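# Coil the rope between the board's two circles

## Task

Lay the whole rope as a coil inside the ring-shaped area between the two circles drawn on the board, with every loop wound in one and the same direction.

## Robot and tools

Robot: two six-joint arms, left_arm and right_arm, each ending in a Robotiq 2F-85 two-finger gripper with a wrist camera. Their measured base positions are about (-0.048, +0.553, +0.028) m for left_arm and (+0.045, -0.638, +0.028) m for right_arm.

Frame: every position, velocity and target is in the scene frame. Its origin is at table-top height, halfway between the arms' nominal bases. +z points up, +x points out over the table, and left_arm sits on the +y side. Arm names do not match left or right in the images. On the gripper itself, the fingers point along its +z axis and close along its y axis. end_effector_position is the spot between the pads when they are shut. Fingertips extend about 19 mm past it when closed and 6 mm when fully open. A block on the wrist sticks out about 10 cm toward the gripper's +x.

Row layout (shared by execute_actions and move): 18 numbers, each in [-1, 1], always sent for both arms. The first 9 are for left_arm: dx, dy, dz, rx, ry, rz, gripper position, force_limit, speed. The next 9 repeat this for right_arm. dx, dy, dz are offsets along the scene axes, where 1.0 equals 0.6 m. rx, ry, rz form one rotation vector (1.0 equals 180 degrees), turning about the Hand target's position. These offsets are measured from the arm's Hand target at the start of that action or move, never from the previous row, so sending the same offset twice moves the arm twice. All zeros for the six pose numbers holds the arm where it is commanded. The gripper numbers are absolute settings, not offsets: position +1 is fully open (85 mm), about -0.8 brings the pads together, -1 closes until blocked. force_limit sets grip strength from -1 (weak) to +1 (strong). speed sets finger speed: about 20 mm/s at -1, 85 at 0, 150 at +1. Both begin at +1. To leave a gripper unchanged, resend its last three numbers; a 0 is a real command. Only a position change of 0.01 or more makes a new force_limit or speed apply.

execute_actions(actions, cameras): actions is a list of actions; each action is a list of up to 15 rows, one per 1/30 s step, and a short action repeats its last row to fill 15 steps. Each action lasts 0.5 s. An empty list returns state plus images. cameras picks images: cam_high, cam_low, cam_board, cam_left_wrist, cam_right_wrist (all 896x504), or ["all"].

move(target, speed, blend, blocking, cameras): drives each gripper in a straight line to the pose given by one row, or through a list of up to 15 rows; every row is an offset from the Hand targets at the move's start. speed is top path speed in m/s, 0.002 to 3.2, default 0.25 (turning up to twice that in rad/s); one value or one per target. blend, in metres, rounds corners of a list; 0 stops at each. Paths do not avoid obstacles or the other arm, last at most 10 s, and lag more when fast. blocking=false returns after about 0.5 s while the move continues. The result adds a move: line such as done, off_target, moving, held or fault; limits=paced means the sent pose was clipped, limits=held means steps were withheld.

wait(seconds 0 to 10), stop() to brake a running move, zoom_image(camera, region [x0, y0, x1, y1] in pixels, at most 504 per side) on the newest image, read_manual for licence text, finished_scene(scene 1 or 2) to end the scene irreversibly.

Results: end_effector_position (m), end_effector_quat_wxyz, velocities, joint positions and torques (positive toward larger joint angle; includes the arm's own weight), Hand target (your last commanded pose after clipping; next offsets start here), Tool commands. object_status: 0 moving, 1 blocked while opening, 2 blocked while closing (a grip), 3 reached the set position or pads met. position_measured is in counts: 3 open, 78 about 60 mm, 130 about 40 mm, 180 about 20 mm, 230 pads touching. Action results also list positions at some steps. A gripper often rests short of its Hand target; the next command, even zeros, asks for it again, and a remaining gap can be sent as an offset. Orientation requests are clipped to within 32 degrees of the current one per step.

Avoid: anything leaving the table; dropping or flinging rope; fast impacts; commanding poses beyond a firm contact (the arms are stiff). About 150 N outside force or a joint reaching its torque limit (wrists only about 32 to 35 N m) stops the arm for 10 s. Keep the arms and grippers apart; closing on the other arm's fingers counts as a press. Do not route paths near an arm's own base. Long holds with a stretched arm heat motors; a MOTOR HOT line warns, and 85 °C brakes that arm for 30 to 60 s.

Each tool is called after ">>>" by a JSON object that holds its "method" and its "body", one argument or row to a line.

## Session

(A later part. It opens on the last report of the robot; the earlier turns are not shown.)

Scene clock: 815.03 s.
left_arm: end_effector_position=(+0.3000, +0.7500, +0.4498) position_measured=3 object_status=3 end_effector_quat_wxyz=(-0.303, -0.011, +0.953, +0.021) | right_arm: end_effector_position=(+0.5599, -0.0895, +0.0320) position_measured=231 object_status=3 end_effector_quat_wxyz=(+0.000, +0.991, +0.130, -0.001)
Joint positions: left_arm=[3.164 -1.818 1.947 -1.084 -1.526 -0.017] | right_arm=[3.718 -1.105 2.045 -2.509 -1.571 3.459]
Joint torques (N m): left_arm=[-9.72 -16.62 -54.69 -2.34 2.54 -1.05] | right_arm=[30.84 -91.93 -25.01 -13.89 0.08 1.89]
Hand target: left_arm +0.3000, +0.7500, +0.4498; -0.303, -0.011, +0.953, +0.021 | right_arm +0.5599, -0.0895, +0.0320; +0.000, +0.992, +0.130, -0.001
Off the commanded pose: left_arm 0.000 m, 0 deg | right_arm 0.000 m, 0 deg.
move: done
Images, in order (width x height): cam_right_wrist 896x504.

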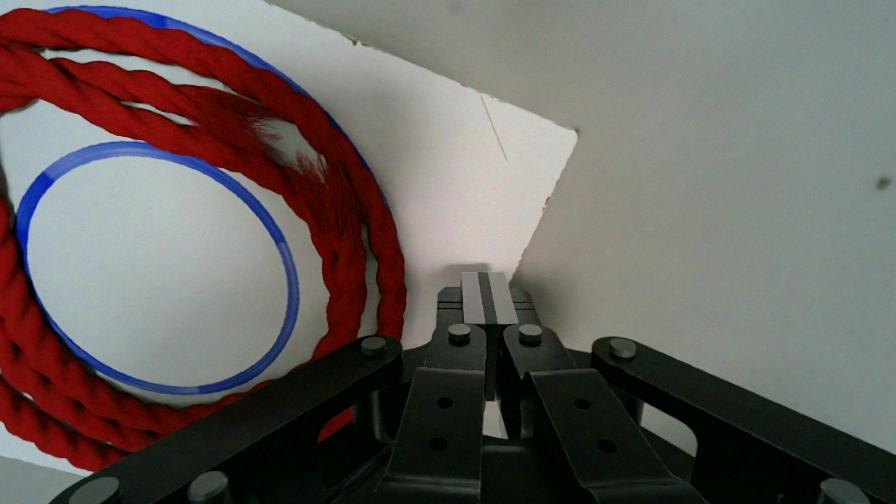

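>>> {"method": "move", "body": {
  "target": [
    [0,0,0,0,0,0,1,1,1,-0.0078,0.0295,0,0,0,0,-0.82,-0.8,-0.5],
    [0,0,0,0,0,0,1,1,1,0,0,0,0,0,0,-0.82,-0.8,-0.5],
    [0,0,0,0,0,0,1,1,1,0,0,0.12,0,0,0,-0.82,-0.8,-0.5],
    [0,0,0,0,0,0,1,1,1,-0.0615,0.1625,0.3633,0,0,0,-0.82,-0.8,-0.5]
  ],
  "speed": [0.02,0.05,0.12,0.15],
  "blend": [0,0,0.02,0],
  "cameras": ["cam_right_wrist","cam_board"]
}}

>>> {"method": "zoom_image", "body": {
  "camera": "cam_right_wrist",
  "region": [310, 20, 590, 280]
}}

>>> {"method": "zoom_image", "body": {
  "camera": "cam_board",
  "region": [330, 160, 540, 350]
}}

Scene clock: 822.53 s.
left_arm: end_effector_position=(+0.3000, +0.7500, +0.4498) position_measured=3 object_status=3 end_effector_quat_wxyz=(-0.303, -0.011, +0.953, +0.021) | right_arm: end_effector_position=(+0.5230, +0.0079, +0.2499) position_measured=231 object_status=3 end_effector_quat_wxyz=(+0.000, +0.992, +0.130, -0.001)
Joint positions: left_arm=[3.164 -1.818 1.947 -1.084 -1.526 -0.017] | right_arm=[3.85 -1.29 1.811 -2.091 -1.571 3.592]
Joint torques (N m): left_arm=[-7.68 -20.1 -54.15 -2.28 2.04 -1.08] | right_arm=[30.13 -88.71 -53.25 -0.52 0.07 1.93]
Hand target: left_arm +0.3000, +0.7500, +0.4498; -0.303, -0.011, +0.953, +0.021 | right_arm +0.5230, +0.0080, +0.2500; +0.000, +0.992, +0.130, -0.001
Off the commanded pose: left_arm 0.000 m, 0 deg | right_arm 0.000 m, 0 deg.
move: done
Images, in order (width x height): cam_board 896x504, cam_right_wrist 896x504.

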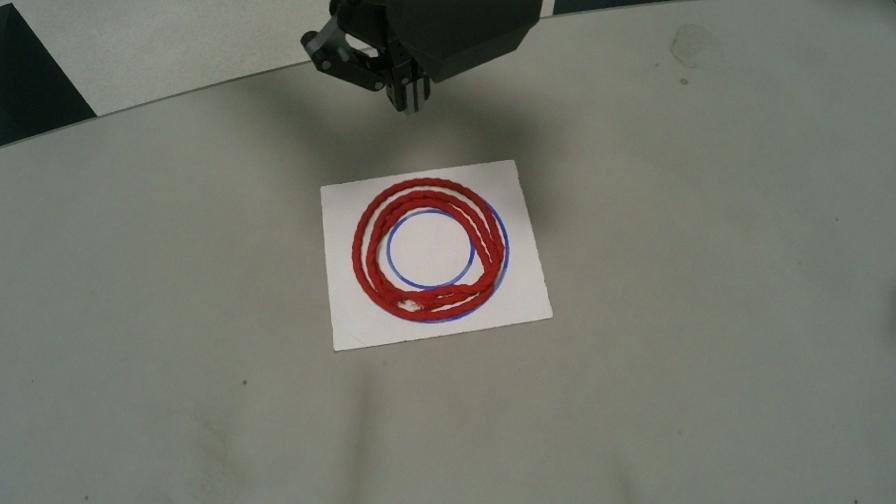

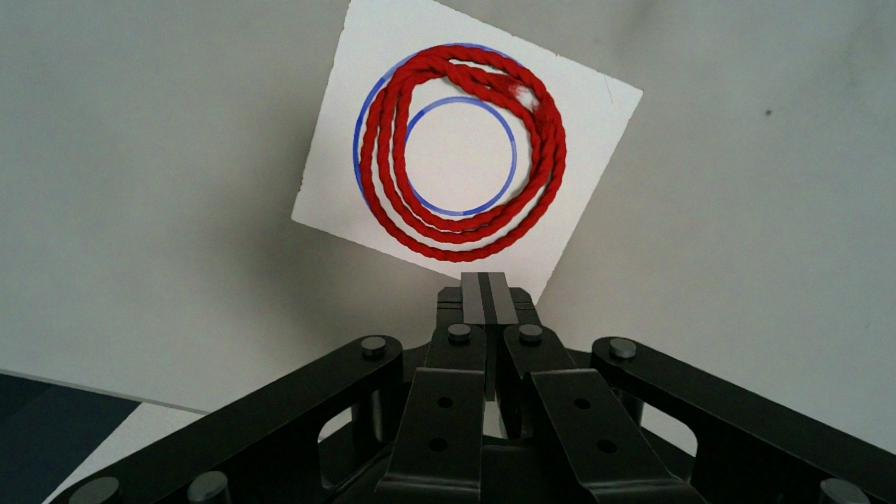

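Scaled by 1.800 from the camera's 896x504 image, which has a finer 1280x720 frame.

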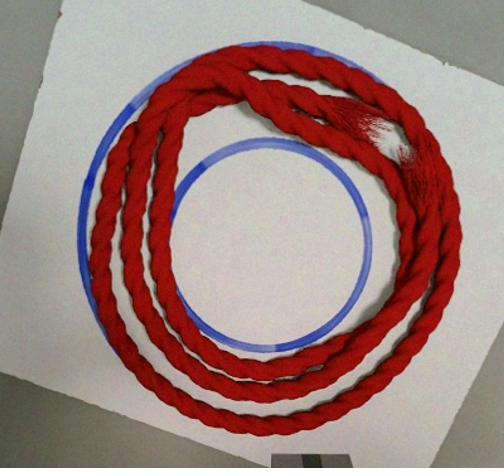

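Scaled by 2.400 from the camera's 896x504 image, which has a finer 1280x720 frame.

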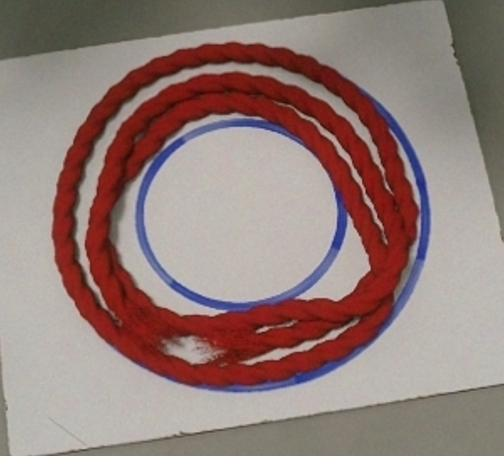

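>>> {"method": "zoom_image", "body": {
  "camera": "cam_right_wrist",
  "region": [340, 30, 460, 150]
}}

>>> {"method": "zoom_image", "body": {
  "camera": "cam_right_wrist",
  "region": [450, 30, 580, 160]
}}

Scaled by 4.200 from the camera's 896x504 image, which has a finer 1280x720 frame.

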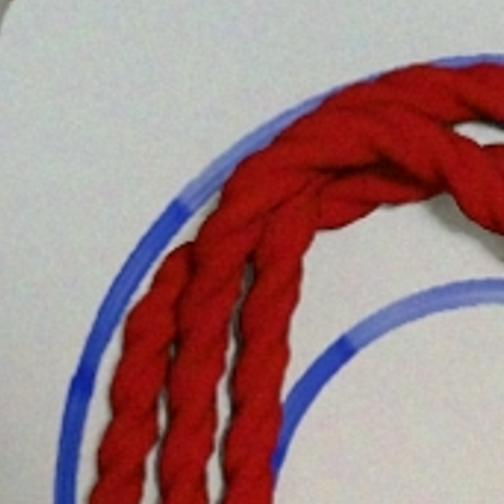

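Scaled by 3.877 from the camera's 896x504 image, which has a finer 1280x720 frame.

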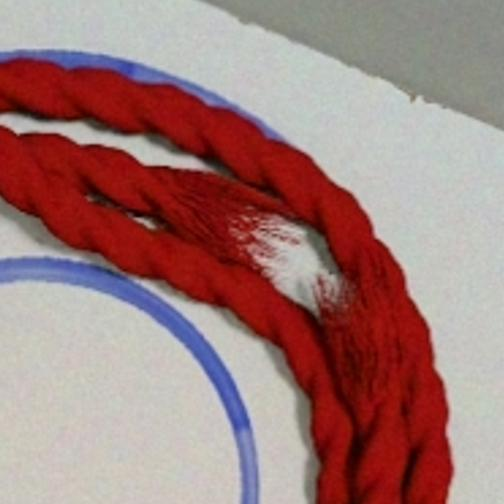

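>>> {"method": "move", "body": {
  "target": [
    [0,0,0,0,0,0,1,1,1,0.0155,0.05,-0.25,0,0,-0.0722,-0.82,-0.8,-0.5],
    [0,0,0,0,0,0,1,1,1,0.0155,0.0583,-0.3633,0,0,-0.0722,-0.82,-0.8,-0.5],
    [0,0,0,0,0,0,1,1,1,0.0147,0.08,-0.3633,0,0,-0.0722,-0.82,-0.8,-0.5],
    [0,0,0,0,0,0,1,1,1,0.0155,0.0583,-0.3633,0,0,-0.0722,-0.82,-0.8,-0.5],
    [0,0,0,0,0,0,1,1,1,-0.0015,0.0547,-0.3633,0,0,0.0389,-0.82,-0.8,-0.5],
    [0,0,0,0,0,0,1,1,1,-0.0097,0.0748,-0.3633,0,0,0.0389,-0.82,-0.8,-0.5],
    [0,0,0,0,0,0,1,1,1,-0.0015,0.0547,-0.3633,0,0,0.0389,-0.82,-0.8,-0.5]
  ],
  "speed": [0.2,0.08,0.02,0.05,0.15,0.02,0.05],
  "cameras": ["cam_right_wrist","cam_board"]
}}

>>> {"method": "zoom_image", "body": {
  "camera": "cam_board",
  "region": [330, 160, 540, 350]
}}

Scene clock: 858.80 s.
left_arm: end_effector_position=(+0.3000, +0.7500, +0.4498) position_measured=3 object_status=3 end_effector_quat_wxyz=(-0.303, -0.011, +0.953, +0.021) | right_arm: end_effector_position=(+0.5220, +0.0410, +0.0320) position_measured=231 object_status=3 end_effector_quat_wxyz=(+0.000, +0.982, +0.190, +0.000)
Joint positions: left_arm=[3.164 -1.818 1.947 -1.084 -1.526 -0.017] | right_arm=[3.882 -1.018 1.885 -2.436 -1.571 3.501]
Joint torques (N m): left_arm=[-7.33 -19.69 -53.94 -2.15 1.92 -1.07] | right_arm=[-16.74 -100.29 -28.39 -14.11 0.17 -2.56]
Hand target: left_arm +0.3000, +0.7500, +0.4498; -0.303, -0.011, +0.953, +0.021 | right_arm +0.5221, +0.0408, +0.0320; +0.000, +0.982, +0.190, +0.000
Off the commanded pose: left_arm 0.000 m, 0 deg | right_arm 0.000 m, 0 deg.
move: done
Images, in order (width x height): cam_board 896x504, cam_right_wrist 896x504.

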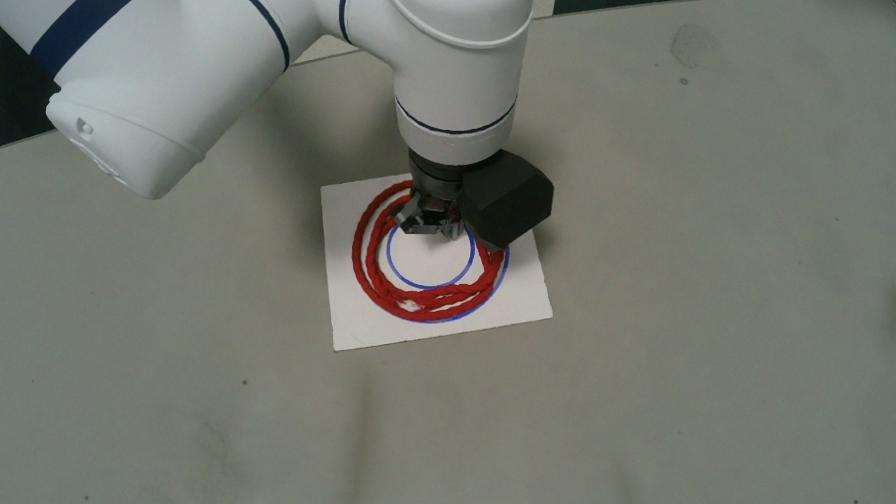

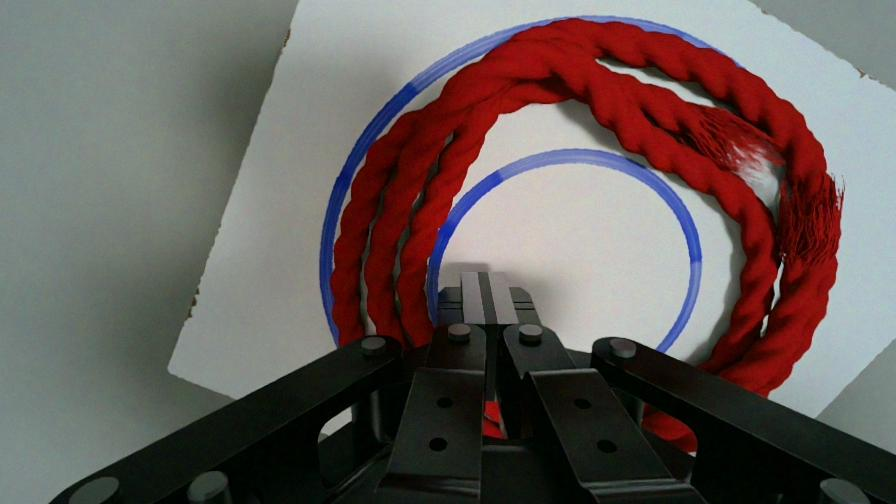

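Scaled by 2.400 from the camera's 896x504 image, which has a finer 1280x720 frame.

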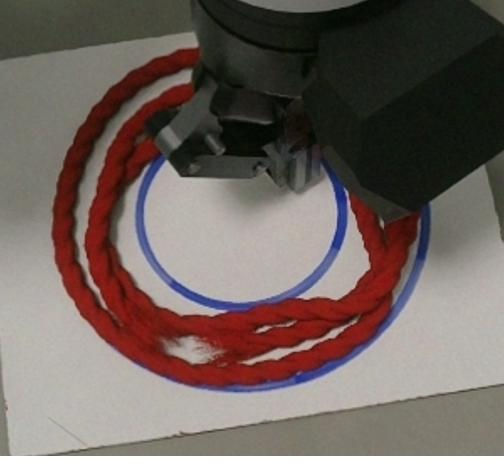

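>>> {"method": "move", "body": {
  "target": [
    [0,0,0,0,0,0,1,1,1,-0.0148,-0.0092,0,0,0,0.1111,-0.82,-0.8,-0.5],
    [0,0,0,0,0,0,1,1,1,-0.0293,0.0070,0,0,0,0.1111,-0.82,-0.8,-0.5],
    [0,0,0,0,0,0,1,1,1,-0.0148,-0.0092,0,0,0,0.1111,-0.82,-0.8,-0.5],
    [0,0,0,0,0,0,1,1,1,-0.0255,-0.0228,0,0,0,0.2222,-0.82,-0.8,-0.5],
    [0,0,0,0,0,0,1,1,1,-0.0447,-0.0127,0,0,0,0.2222,-0.82,-0.8,-0.5],
    [0,0,0,0,0,0,1,1,1,-0.0255,-0.0228,0,0,0,0.2222,-0.82,-0.8,-0.5],
    [0,0,0,0,0,0,1,1,1,-0.0312,-0.0420,0,0,0,0.35,-0.82,-0.8,-0.5]
  ],
  "speed": [0.18,0.02,0.06,0.18,0.02,0.06,0.18],
  "cameras": ["cam_right_wrist","cam_board"]
}}

>>> {"method": "zoom_image", "body": {
  "camera": "cam_board",
  "region": [330, 160, 540, 350]
}}

Scene clock: 869.27 s.
left_arm: end_effector_position=(+0.3000, +0.7500, +0.4498) position_measured=3 object_status=3 end_effector_quat_wxyz=(-0.303, -0.011, +0.953, +0.021) | right_arm: end_effector_position=(+0.5034, +0.0156, +0.0320) position_measured=231 object_status=3 end_effector_quat_wxyz=(+0.000, +0.738, +0.675, +0.000)
Joint positions: left_arm=[3.164 -1.818 1.947 -1.084 -1.526 -0.017] | right_arm=[3.875 -1.054 1.951 -2.467 -1.572 2.395]
Joint torques (N m): left_arm=[-8.4 -18.58 -54.19 -2.23 1.84 -1.27] | right_arm=[-17.48 -97.78 -26.6 -13.91 2.36 -2.3]
Hand target: left_arm +0.3000, +0.7500, +0.4498; -0.303, -0.011, +0.953, +0.021 | right_arm +0.5034, +0.0156, +0.0320; +0.000, +0.738, +0.675, +0.000
Off the commanded pose: left_arm 0.000 m, 0 deg | right_arm 0.000 m, 0 deg.
move: done
Images, in order (width x height): cam_board 896x504, cam_right_wrist 896x504.

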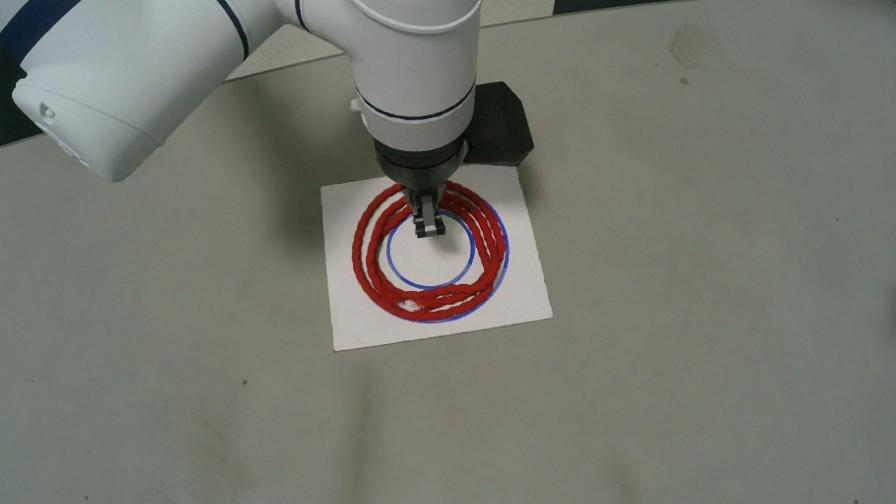

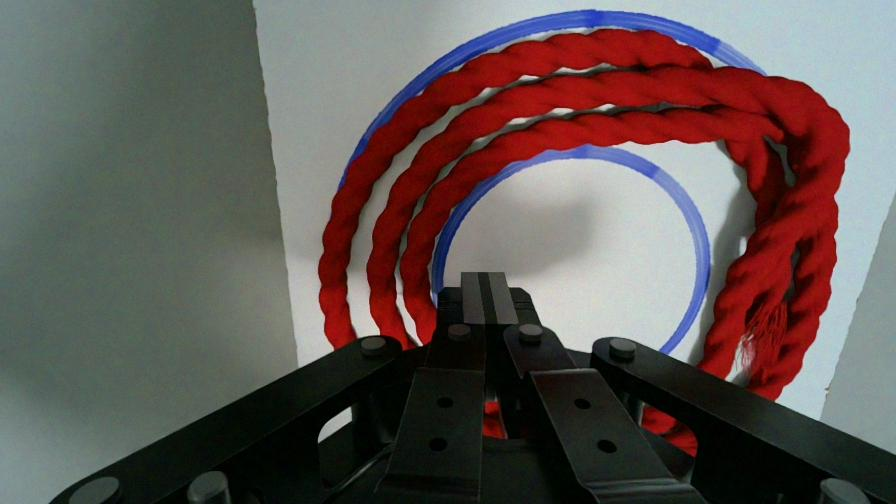

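Scaled by 2.400 from the camera's 896x504 image, which has a finer 1280x720 frame.

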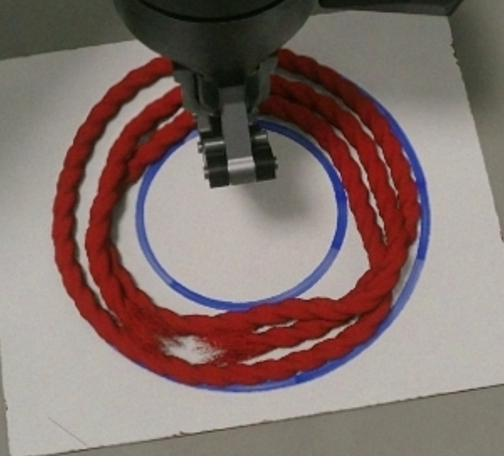

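>>> {"method": "move", "body": {
  "target": [
    [0,0,0,0,0,0,1,1,1,-0.0215,0.0018,0,0,0,0,-0.82,-0.8,-0.5],
    [0,0,0,0,0,0,1,1,1,0,0,0,0,0,0,-0.82,-0.8,-0.5],
    [0,0,0,0,0,0,1,1,1,0.0028,-0.0215,0,0,0,0.1389,-0.82,-0.8,-0.5],
    [0,0,0,0,0,0,1,1,1,-0.0175,-0.0288,0,0,0,0.1389,-0.82,-0.8,-0.5],
    [0,0,0,0,0,0,1,1,1,0.0028,-0.0215,0,0,0,0.1389,-0.82,-0.8,-0.5],
    [0,0,0,0,0,0,1,1,1,0.0145,-0.0397,0,0,0,0.2778,-0.82,-0.8,-0.5],
    [0,0,0,0,0,0,1,1,1,-0.0008,-0.0550,0,0,0,0.2778,-0.82,-0.8,-0.5],
    [0,0,0,0,0,0,1,1,1,0.0145,-0.0397,0,0,0,0.2778,-0.82,-0.8,-0.5]
  ],
  "speed": [0.02,0.06,0.18,0.02,0.06,0.18,0.02,0.06],
  "cameras": ["cam_right_wrist","cam_board"]
}}

>>> {"method": "zoom_image", "body": {
  "camera": "cam_board",
  "region": [330, 160, 540, 350]
}}

Scene clock: 879.27 s.
left_arm: end_effector_position=(+0.3000, +0.7500, +0.4498) position_measured=3 object_status=3 end_effector_quat_wxyz=(-0.303, -0.011, +0.953, +0.021) | right_arm: end_effector_position=(+0.5120, -0.0083, +0.0320) position_measured=231 object_status=3 end_effector_quat_wxyz=(+0.001, +0.383, +0.924, +0.000)
Joint positions: left_arm=[3.164 -1.818 1.947 -1.084 -1.526 -0.017] | right_arm=[3.844 -1.07 1.981 -2.482 -1.572 1.491]
Joint torques (N m): left_arm=[-8.76 -20.31 -54.76 -2.65 2.04 -1.39] | right_arm=[30.73 -55.62 -41.35 -0.72 1.89 0.89]
Hand target: left_arm +0.3000, +0.7500, +0.4498; -0.303, -0.011, +0.953, +0.021 | right_arm +0.5121, -0.0082, +0.0320; +0.001, +0.383, +0.924, +0.000
Off the commanded pose: left_arm 0.000 m, 0 deg | right_arm 0.000 m, 0 deg.
move: done
Images, in order (width x height): cam_board 896x504, cam_right_wrist 896x504.

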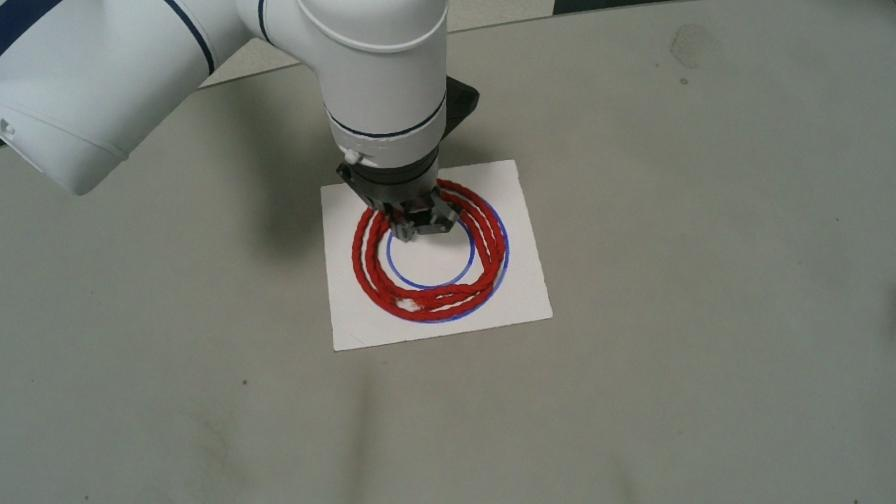

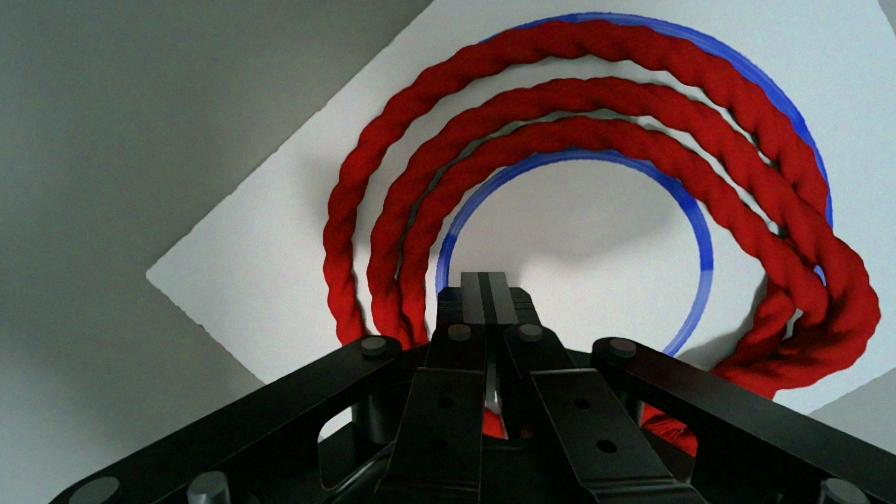

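Scaled by 2.400 from the camera's 896x504 image, which has a finer 1280x720 frame.

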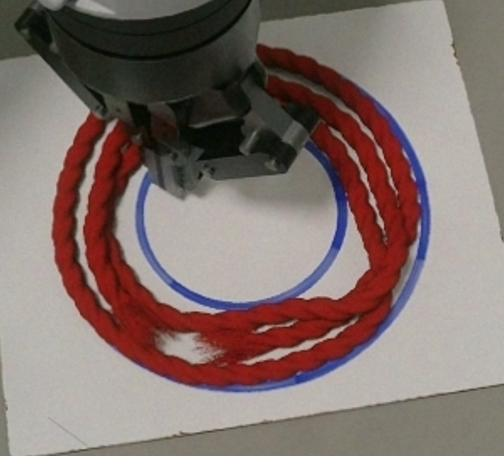

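>>> {"method": "move", "body": {
  "target": [
    [0,0,0,0,0,0,1,1,1,0,0,0.0967,0,0,0,-0.82,-0.8,-0.5],
    [0,0,0,0,0,0,1,1,1,-0.1202,0.1078,0.0967,0,0,-0.3889,-0.82,-0.8,-0.5],
    [0,0,0,0,0,0,1,1,1,-0.1202,0.1078,0,0,0,-0.3889,-0.82,-0.8,-0.5],
    [0,0,0,0,0,0,1,1,1,-0.0935,0.0953,0,0,0,-0.3889,-0.82,-0.8,-0.5],
    [0,0,0,0,0,0,1,1,1,-0.1202,0.1078,0,0,0,-0.3889,-0.82,-0.8,-0.5],
    [0,0,0,0,0,0,1,1,1,-0.1362,0.0413,0,0,0,-0.2611,-0.82,-0.8,-0.5],
    [0,0,0,0,0,0,1,1,1,-0.1067,0.0403,0,0,0,-0.2611,-0.82,-0.8,-0.5]
  ],
  "speed": [0.12,0.25,0.08,0.02,0.06,0.18,0.02],
  "blend": [0.015,0.005,0,0,0,0,0],
  "cameras": ["cam_right_wrist"]
}}

Scene clock: 891.83 s.
left_arm: end_effector_position=(+0.3000, +0.7500, +0.4498) position_measured=3 object_status=3 end_effector_quat_wxyz=(-0.303, -0.011, +0.953, +0.021) | right_arm: end_effector_position=(+0.4479, +0.0160, +0.0320) position_measured=231 object_status=3 end_effector_quat_wxyz=(+0.000, +0.720, +0.694, +0.000)
Joint positions: left_arm=[3.164 -1.818 1.947 -1.084 -1.526 -0.017] | right_arm=[3.925 -1.088 2.013 -2.495 -1.572 2.392]
Joint torques (N m): left_arm=[-10.18 -17.05 -53.5 -2.27 1.85 -1.96] | right_arm=[-17.12 -55.17 -41.23 -0.69 2.27 -2.04]
Hand target: left_arm +0.3000, +0.7500, +0.4498; -0.303, -0.011, +0.953, +0.021 | right_arm +0.4481, +0.0160, +0.0320; +0.000, +0.720, +0.694, +0.000
Off the commanded pose: left_arm 0.000 m, 0 deg | right_arm 0.000 m, 0 deg.
move: done
Images, in order (width x height): cam_right_wrist 896x504.

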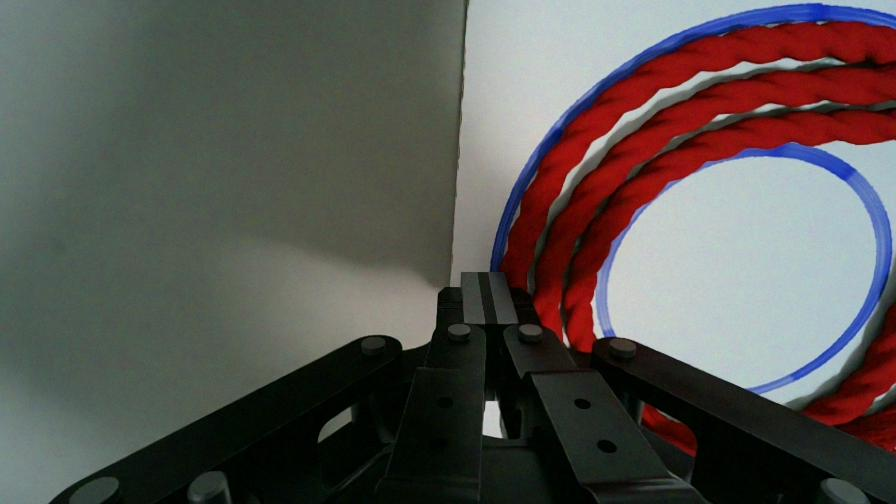

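>>> {"method": "move", "body": {
  "target": [
    [0,0,0,0,0,0,1,1,1,-0.0295,0.001,0,0,0,0,-0.82,-0.8,-0.5],
    [0,0,0,0,0,0,1,1,1,-0.0193,-0.0637,0,0,0,0.1222,-0.82,-0.8,-0.5],
    [0,0,0,0,0,0,1,1,1,0.0083,-0.0537,0,0,0,0.1222,-0.82,-0.8,-0.5],
    [0,0,0,0,0,0,1,1,1,-0.0193,-0.0637,0,0,0,0.1222,-0.82,-0.8,-0.5],
    [0,0,0,0,0,0,1,1,1,0.0145,-0.1198,0,0,0,0.2444,-0.82,-0.8,-0.5],
    [0,0,0,0,0,0,1,1,1,0.0363,-0.1002,0,0,0,0.2444,-0.82,-0.8,-0.5],
    [0,0,0,0,0,0,1,1,1,0.0145,-0.1198,0,0,0,0.2444,-0.82,-0.8,-0.5]
  ],
  "speed": [0.06,0.18,0.02,0.06,0.18,0.02,0.06],
  "cameras": ["cam_right_wrist"]
}}

>>> {"method": "move", "body": {
  "target": [
    [0,0,0,0,0,0,1,1,1,0.055,-0.0407,0,0,0,0.1278,-0.82,-0.8,-0.5],
    [0,0,0,0,0,0,1,1,1,0.0675,-0.014,0,0,0,0.1278,-0.82,-0.8,-0.5],
    [0,0,0,0,0,0,1,1,1,0.055,-0.0407,0,0,0,0.1278,-0.82,-0.8,-0.5],
    [0,0,0,0,0,0,1,1,1,0.1185,-0.0567,0,0,0,0.25,-0.82,-0.8,-0.5],
    [0,0,0,0,0,0,1,1,1,0.12,-0.0272,0,0,0,0.25,-0.82,-0.8,-0.5],
    [0,0,0,0,0,0,1,1,1,0.1185,-0.0567,0,0,0,0.25,-0.82,-0.8,-0.5]
  ],
  "speed": [0.18,0.02,0.06,0.18,0.02,0.06],
  "cameras": ["cam_right_wrist"]
}}

Scene clock: 902.13 s.
left_arm: end_effector_position=(+0.3000, +0.7500, +0.4498) position_measured=3 object_status=3 end_effector_quat_wxyz=(-0.303, -0.011, +0.953, +0.021) | right_arm: end_effector_position=(+0.4568, -0.0558, +0.0320) position_measured=231 object_status=3 end_effector_quat_wxyz=(+0.001, +0.407, +0.913, +0.000)
Joint positions: left_arm=[3.164 -1.818 1.947 -1.084 -1.526 -0.017] | right_arm=[3.843 -1.149 2.124 -2.546 -1.572 1.543]
Joint torques (N m): left_arm=[-9.98 -17.98 -54.59 -2.15 2.14 -2.48] | right_arm=[-17.22 -87.36 -23.47 -14.02 1.42 -2.38]
Hand target: left_arm +0.3000, +0.7500, +0.4498; -0.303, -0.011, +0.953, +0.021 | right_arm +0.4568, -0.0559, +0.0320; +0.001, +0.407, +0.913, +0.000
Off the commanded pose: left_arm 0.000 m, 0 deg | right_arm 0.000 m, 0 deg.
move: done
Images, in order (width x height): cam_right_wrist 896x504.

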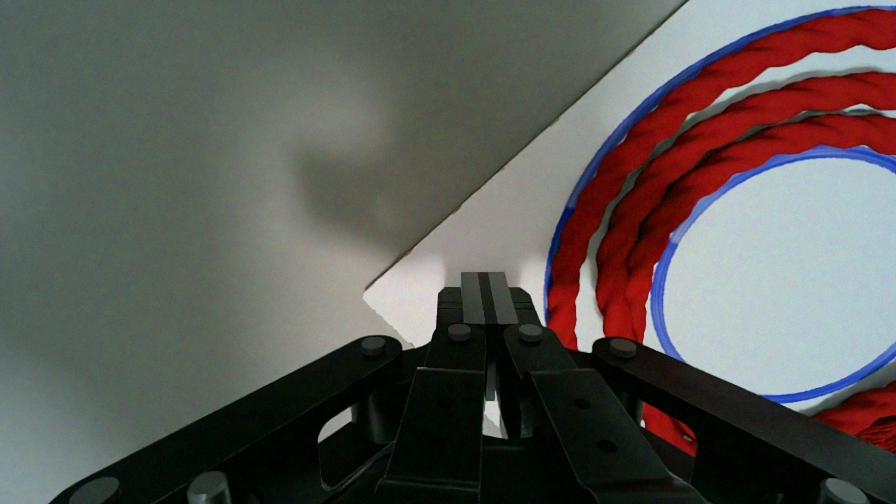

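Scene clock: 908.27 s.
left_arm: end_effector_position=(+0.3000, +0.7500, +0.4498) position_measured=3 object_status=3 end_effector_quat_wxyz=(-0.303, -0.011, +0.953, +0.021) | right_arm: end_effector_position=(+0.5279, -0.0898, +0.0320) position_measured=231 object_status=3 end_effector_quat_wxyz=(+0.001, +0.027, +1.000, +0.000)
Joint positions: left_arm=[3.164 -1.818 1.947 -1.084 -1.526 -0.017] | right_arm=[3.743 -1.13 2.09 -2.532 -1.571 0.657]
Joint torques (N m): left_arm=[-9.71 -19.91 -54.46 -2.68 1.98 -2.62] | right_arm=[-14.62 -89.51 -24.17 -13.81 0.84 -2.02]
Hand target: left_arm +0.3000, +0.7500, +0.4498; -0.303, -0.011, +0.953, +0.021 | right_arm +0.5279, -0.0899, +0.0320; +0.001, +0.027, +1.000, +0.000
Off the commanded pose: left_arm 0.000 m, 0 deg | right_arm 0.000 m, 0 deg.
move: done
Images, in order (width x height): cam_right_wrist 896x504.

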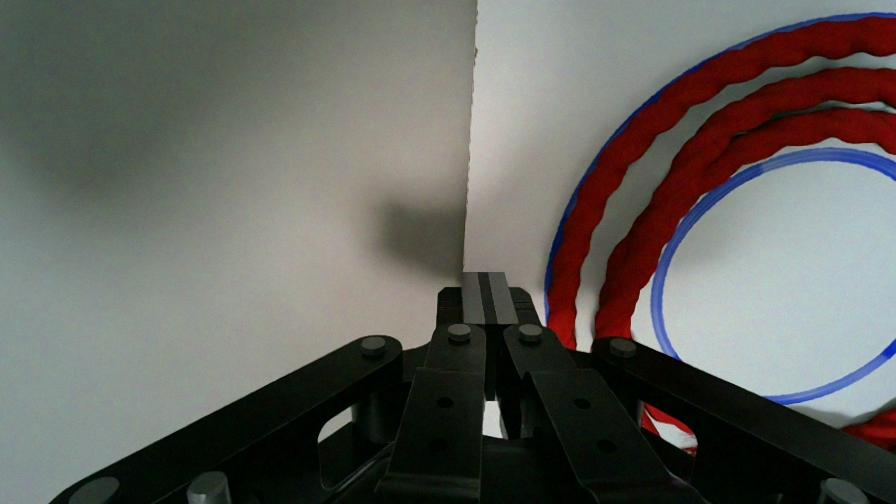

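>>> {"method": "move", "body": {
  "target": [
    [0,0,0,0,0,0,1,1,1,0.0677,0.0102,0,0,0,0.1278,-0.82,-0.8,-0.5],
    [0,0,0,0,0,0,1,1,1,0.0577,0.0378,0,0,0,0.1278,-0.82,-0.8,-0.5],
    [0,0,0,0,0,0,1,1,1,0.0677,0.0102,0,0,0,0.1278,-0.82,-0.8,-0.5],
    [0,0,0,0,0,0,1,1,1,0.1238,0.0440,0,0,0,0.25,-0.82,-0.8,-0.5],
    [0,0,0,0,0,0,1,1,1,0.1042,0.0658,0,0,0,0.25,-0.82,-0.8,-0.5],
    [0,0,0,0,0,0,1,1,1,0.1238,0.0440,0,0,0,0.25,-0.82,-0.8,-0.5],
    [0,0,0,0,0,0,1,1,1,0.1645,0.0990,0,0,0,0.3778,-0.82,-0.8,-0.5]
  ],
  "speed": [0.18,0.02,0.06,0.18,0.02,0.06,0.18],
  "cameras": ["cam_right_wrist","cam_board"]
}}

>>> {"method": "zoom_image", "body": {
  "camera": "cam_board",
  "region": [330, 160, 540, 350]
}}

Scene clock: 919.13 s.
left_arm: end_effector_position=(+0.3000, +0.7500, +0.4498) position_measured=3 object_status=3 end_effector_quat_wxyz=(-0.303, -0.011, +0.953, +0.021) | right_arm: end_effector_position=(+0.6266, -0.0305, +0.0320) position_measured=231 object_status=3 end_effector_quat_wxyz=(+0.000, -0.537, +0.844, +0.000)
Joint positions: left_arm=[3.164 -1.818 1.947 -1.084 -1.526 -0.017] | right_arm=[3.734 -1.006 1.862 -2.427 -1.57 -0.539]
Joint torques (N m): left_arm=[-7.84 -18.33 -54.42 -2.5 1.98 -2.19] | right_arm=[30.61 -64.19 -43.19 -0.36 2.34 -1.81]
Hand target: left_arm +0.3000, +0.7500, +0.4498; -0.303, -0.011, +0.953, +0.021 | right_arm +0.6266, -0.0305, +0.0320; +0.000, -0.537, +0.844, +0.000
Off the commanded pose: left_arm 0.000 m, 0 deg | right_arm 0.000 m, 0 deg.
move: done
Images, in order (width x height): cam_board 896x504, cam_right_wrist 896x504.

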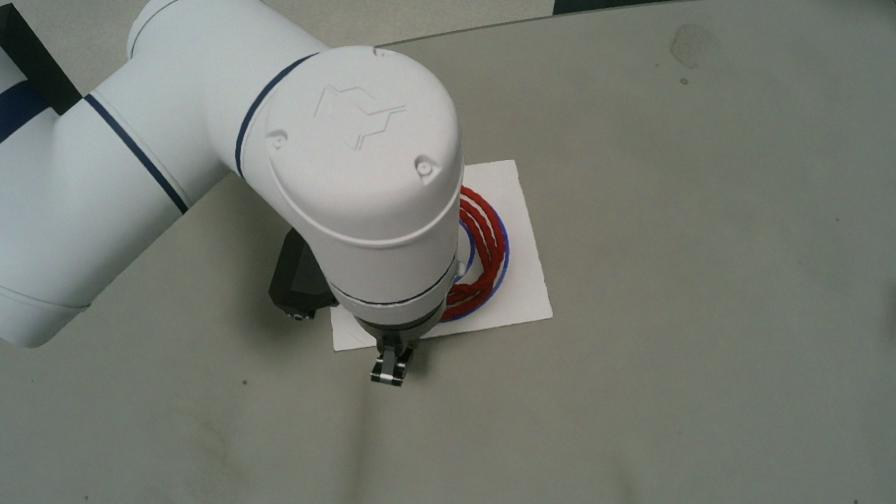

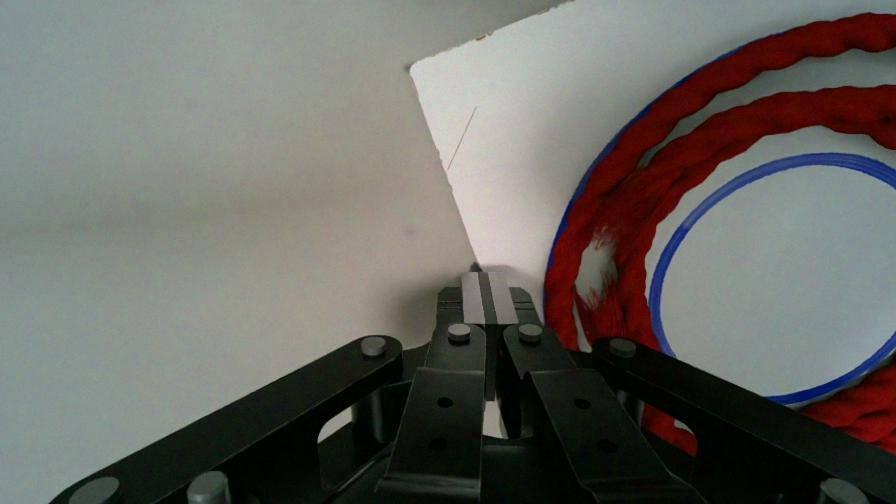

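Scaled by 2.400 from the camera's 896x504 image, which has a finer 1280x720 frame.

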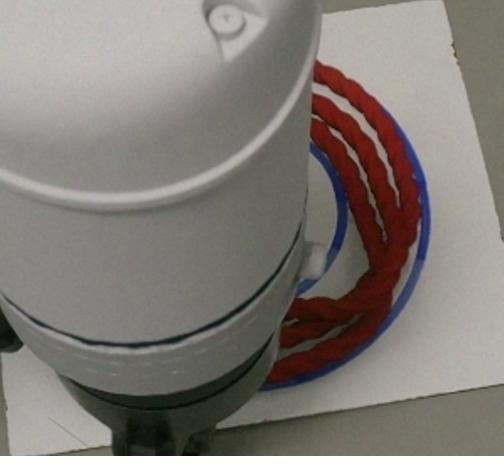

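>>> {"method": "move", "body": {
  "target": [
    [0,0,0,0,0,0,1,1,1,-0.0267,0.0125,0,0,0,0,-0.82,-0.8,-0.5],
    [0,0,0,0,0,0,1,1,1,0,0,0,0,0,0,-0.82,-0.8,-0.5],
    [0,0,0,0,0,0,1,1,1,0.0155,0.0575,0,0,0,0.1111,-0.82,-0.8,-0.5],
    [0,0,0,0,0,0,1,1,1,-0.0138,0.0602,0,0,0,0.1111,-0.82,-0.8,-0.5],
    [0,0,0,0,0,0,1,1,1,0.0155,0.0575,0,0,0,0.1111,-0.82,-0.8,-0.5],
    [0,0,0,0,0,0,1,1,1,0.0155,0.0575,0.12,0,0,0.1111,-0.82,-0.8,-0.5],
    [0,0,0,0,0,0,1,1,1,-0.1527,0.0958,0.3633,0,0,0.1111,-0.82,-0.8,-0.5]
  ],
  "speed": [0.02,0.06,0.18,0.02,0.06,0.12,0.15],
  "blend": [0,0,0,0,0,0.02,0],
  "cameras": ["cam_right_wrist","cam_board"]
}}

>>> {"method": "zoom_image", "body": {
  "camera": "cam_right_wrist",
  "region": [310, 20, 590, 280]
}}

>>> {"method": "zoom_image", "body": {
  "camera": "cam_board",
  "region": [330, 160, 540, 350]
}}

Scene clock: 928.73 s.
left_arm: end_effector_position=(+0.3000, +0.7500, +0.4498) position_measured=3 object_status=3 end_effector_quat_wxyz=(-0.303, -0.011, +0.953, +0.021) | right_arm: end_effector_position=(+0.5350, +0.0269, +0.2498) position_measured=231 object_status=3 end_effector_quat_wxyz=(+0.000, -0.675, +0.738, +0.000)
Joint positions: left_arm=[3.164 -1.818 1.947 -1.084 -1.526 -0.017] | right_arm=[3.858 -1.257 1.767 -2.081 -1.57 -0.764]
Joint torques (N m): left_arm=[-9.24 -17.91 -53.3 -2.18 1.57 -2.42] | right_arm=[31.24 -91.44 -53.09 -0.19 0.2 1.91]
Hand target: left_arm +0.3000, +0.7500, +0.4498; -0.303, -0.011, +0.953, +0.021 | right_arm +0.5349, +0.0270, +0.2500; +0.000, -0.675, +0.738, +0.000
Off the commanded pose: left_arm 0.000 m, 0 deg | right_arm 0.000 m, 0 deg.
move: done
Images, in order (width x height): cam_board 896x504, cam_right_wrist 896x504.

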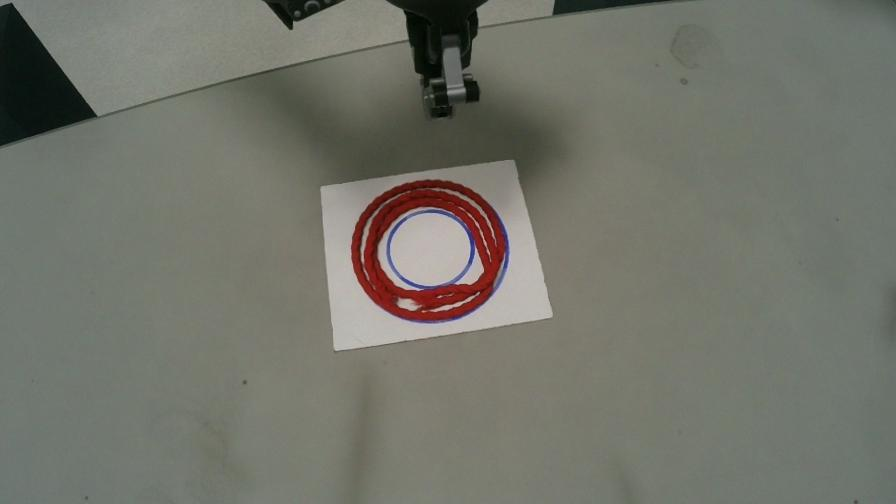

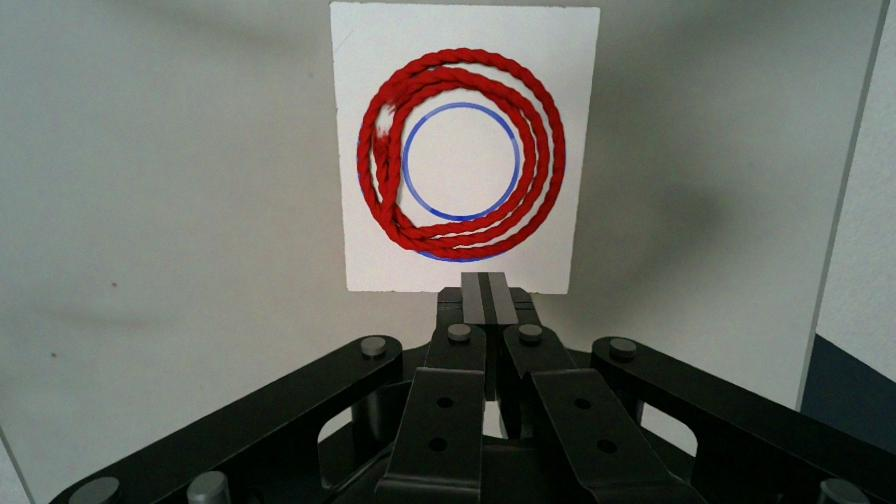

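Scaled by 1.800 from the camera's 896x504 image, which has a finer 1280x720 frame.

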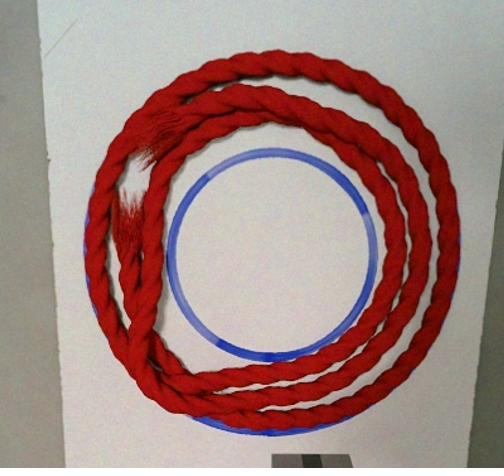

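Scaled by 2.400 from the camera's 896x504 image, which has a finer 1280x720 frame.

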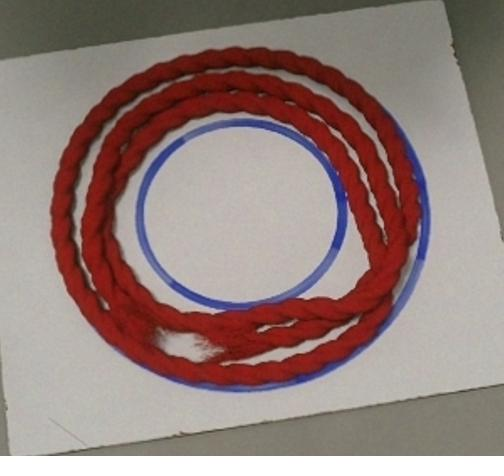

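>>> {"method": "zoom_image", "body": {
  "camera": "cam_right_wrist",
  "region": [430, 30, 590, 170]
}}

>>> {"method": "zoom_image", "body": {
  "camera": "cam_right_wrist",
  "region": [340, 30, 480, 170]
}}

>>> {"method": "zoom_image", "body": {
  "camera": "cam_right_wrist",
  "region": [440, 150, 590, 280]
}}

Scaled by 3.150 from the camera's 896x504 image, which has a finer 1280x720 frame.

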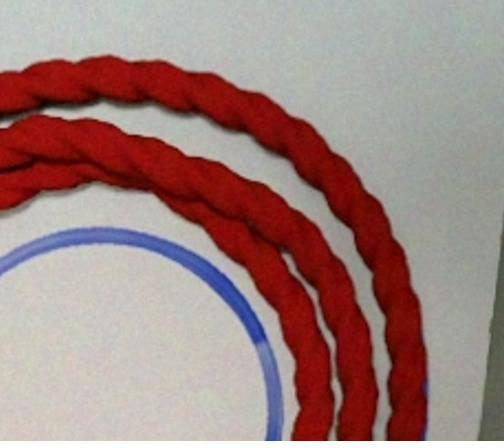

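Scaled by 3.600 from the camera's 896x504 image, which has a finer 1280x720 frame.

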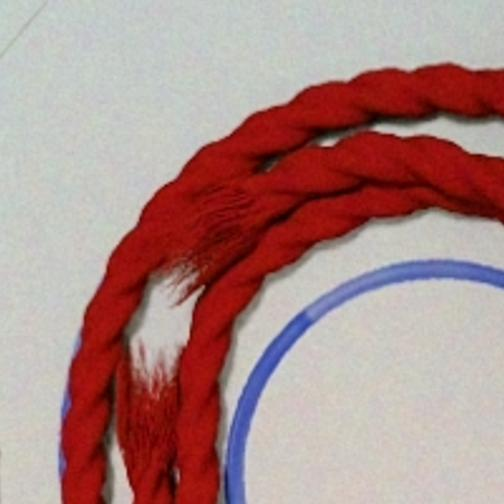

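Scaled by 3.360 from the camera's 896x504 image, which has a finer 1280x720 frame.

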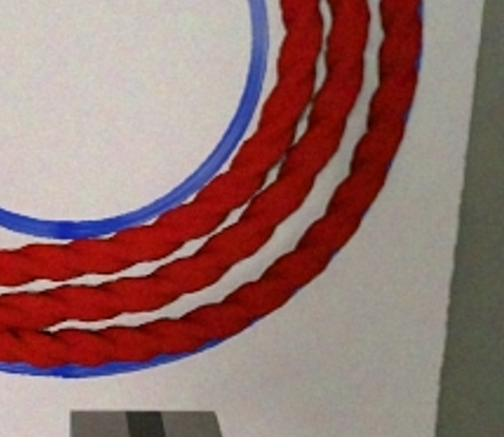

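>>> {"method": "move", "body": {
  "target": [
    [0,0,0,0,0,0,1,1,1,0.0475,-0.1875,-0.25,0,0,-0.3778,-0.82,-0.8,-0.5],
    [0,0,0,0,0,0,1,1,1,0.0475,-0.1875,-0.3633,0,0,-0.3778,-0.82,-0.8,-0.5],
    [0,0,0,0,0,0,1,1,1,0.0380,-0.1563,-0.3633,0,0,-0.3778,-0.82,-0.8,-0.5],
    [0,0,0,0,0,0,1,1,1,0.0475,-0.1875,-0.3633,0,0,-0.3778,-0.82,-0.8,-0.5],
    [0,0,0,0,0,0,1,1,1,-0.0207,-0.1940,-0.3633,0,0,-0.5056,-0.82,-0.8,-0.5],
    [0,0,0,0,0,0,1,1,1,-0.0172,-0.1608,-0.3633,0,0,-0.5056,-0.82,-0.8,-0.5]
  ],
  "speed": [0.25,0.08,0.02,0.06,0.18,0.02],
  "cameras": ["cam_right_wrist"]
}}

Scene clock: 958.40 s.
left_arm: end_effector_position=(+0.3000, +0.7500, +0.4498) position_measured=3 object_status=3 end_effector_quat_wxyz=(-0.303, -0.011, +0.953, +0.021) | right_arm: end_effector_position=(+0.5246, -0.0696, +0.0320) position_measured=231 object_status=3 end_effector_quat_wxyz=(+0.001, +0.053, +0.999, +0.000)
Joint positions: left_arm=[3.164 -1.818 1.947 -1.084 -1.526 -0.017] | right_arm=[3.768 -1.115 2.063 -2.52 -1.571 0.735]
Joint torques (N m): left_arm=[-8.83 -21.09 -53.4 -2.49 1.94 -2.3] | right_arm=[31.7 -48.83 -41.65 -0.42 0.12 1.88]
Hand target: left_arm +0.3000, +0.7500, +0.4498; -0.303, -0.011, +0.953, +0.021 | right_arm +0.5246, -0.0695, +0.0320; +0.001, +0.053, +0.999, +0.000
Off the commanded pose: left_arm 0.000 m, 0 deg | right_arm 0.000 m, 0 deg.
move: done
Images, in order (width x height): cam_right_wrist 896x504.

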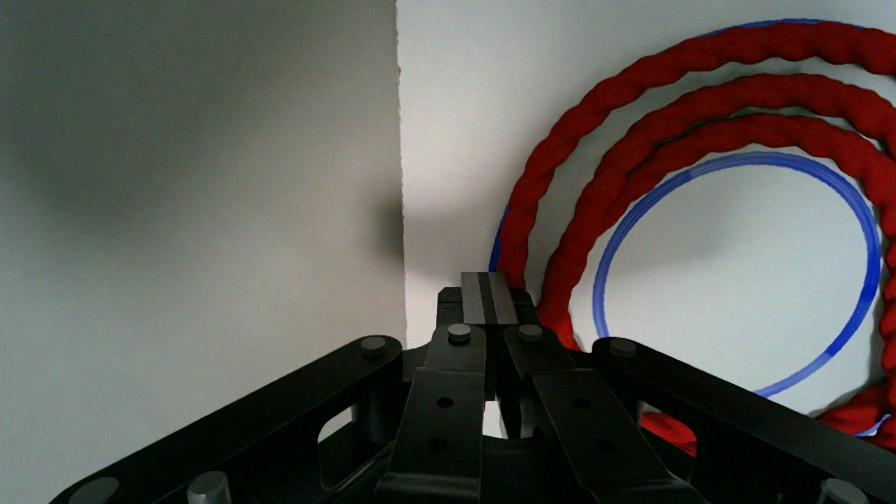

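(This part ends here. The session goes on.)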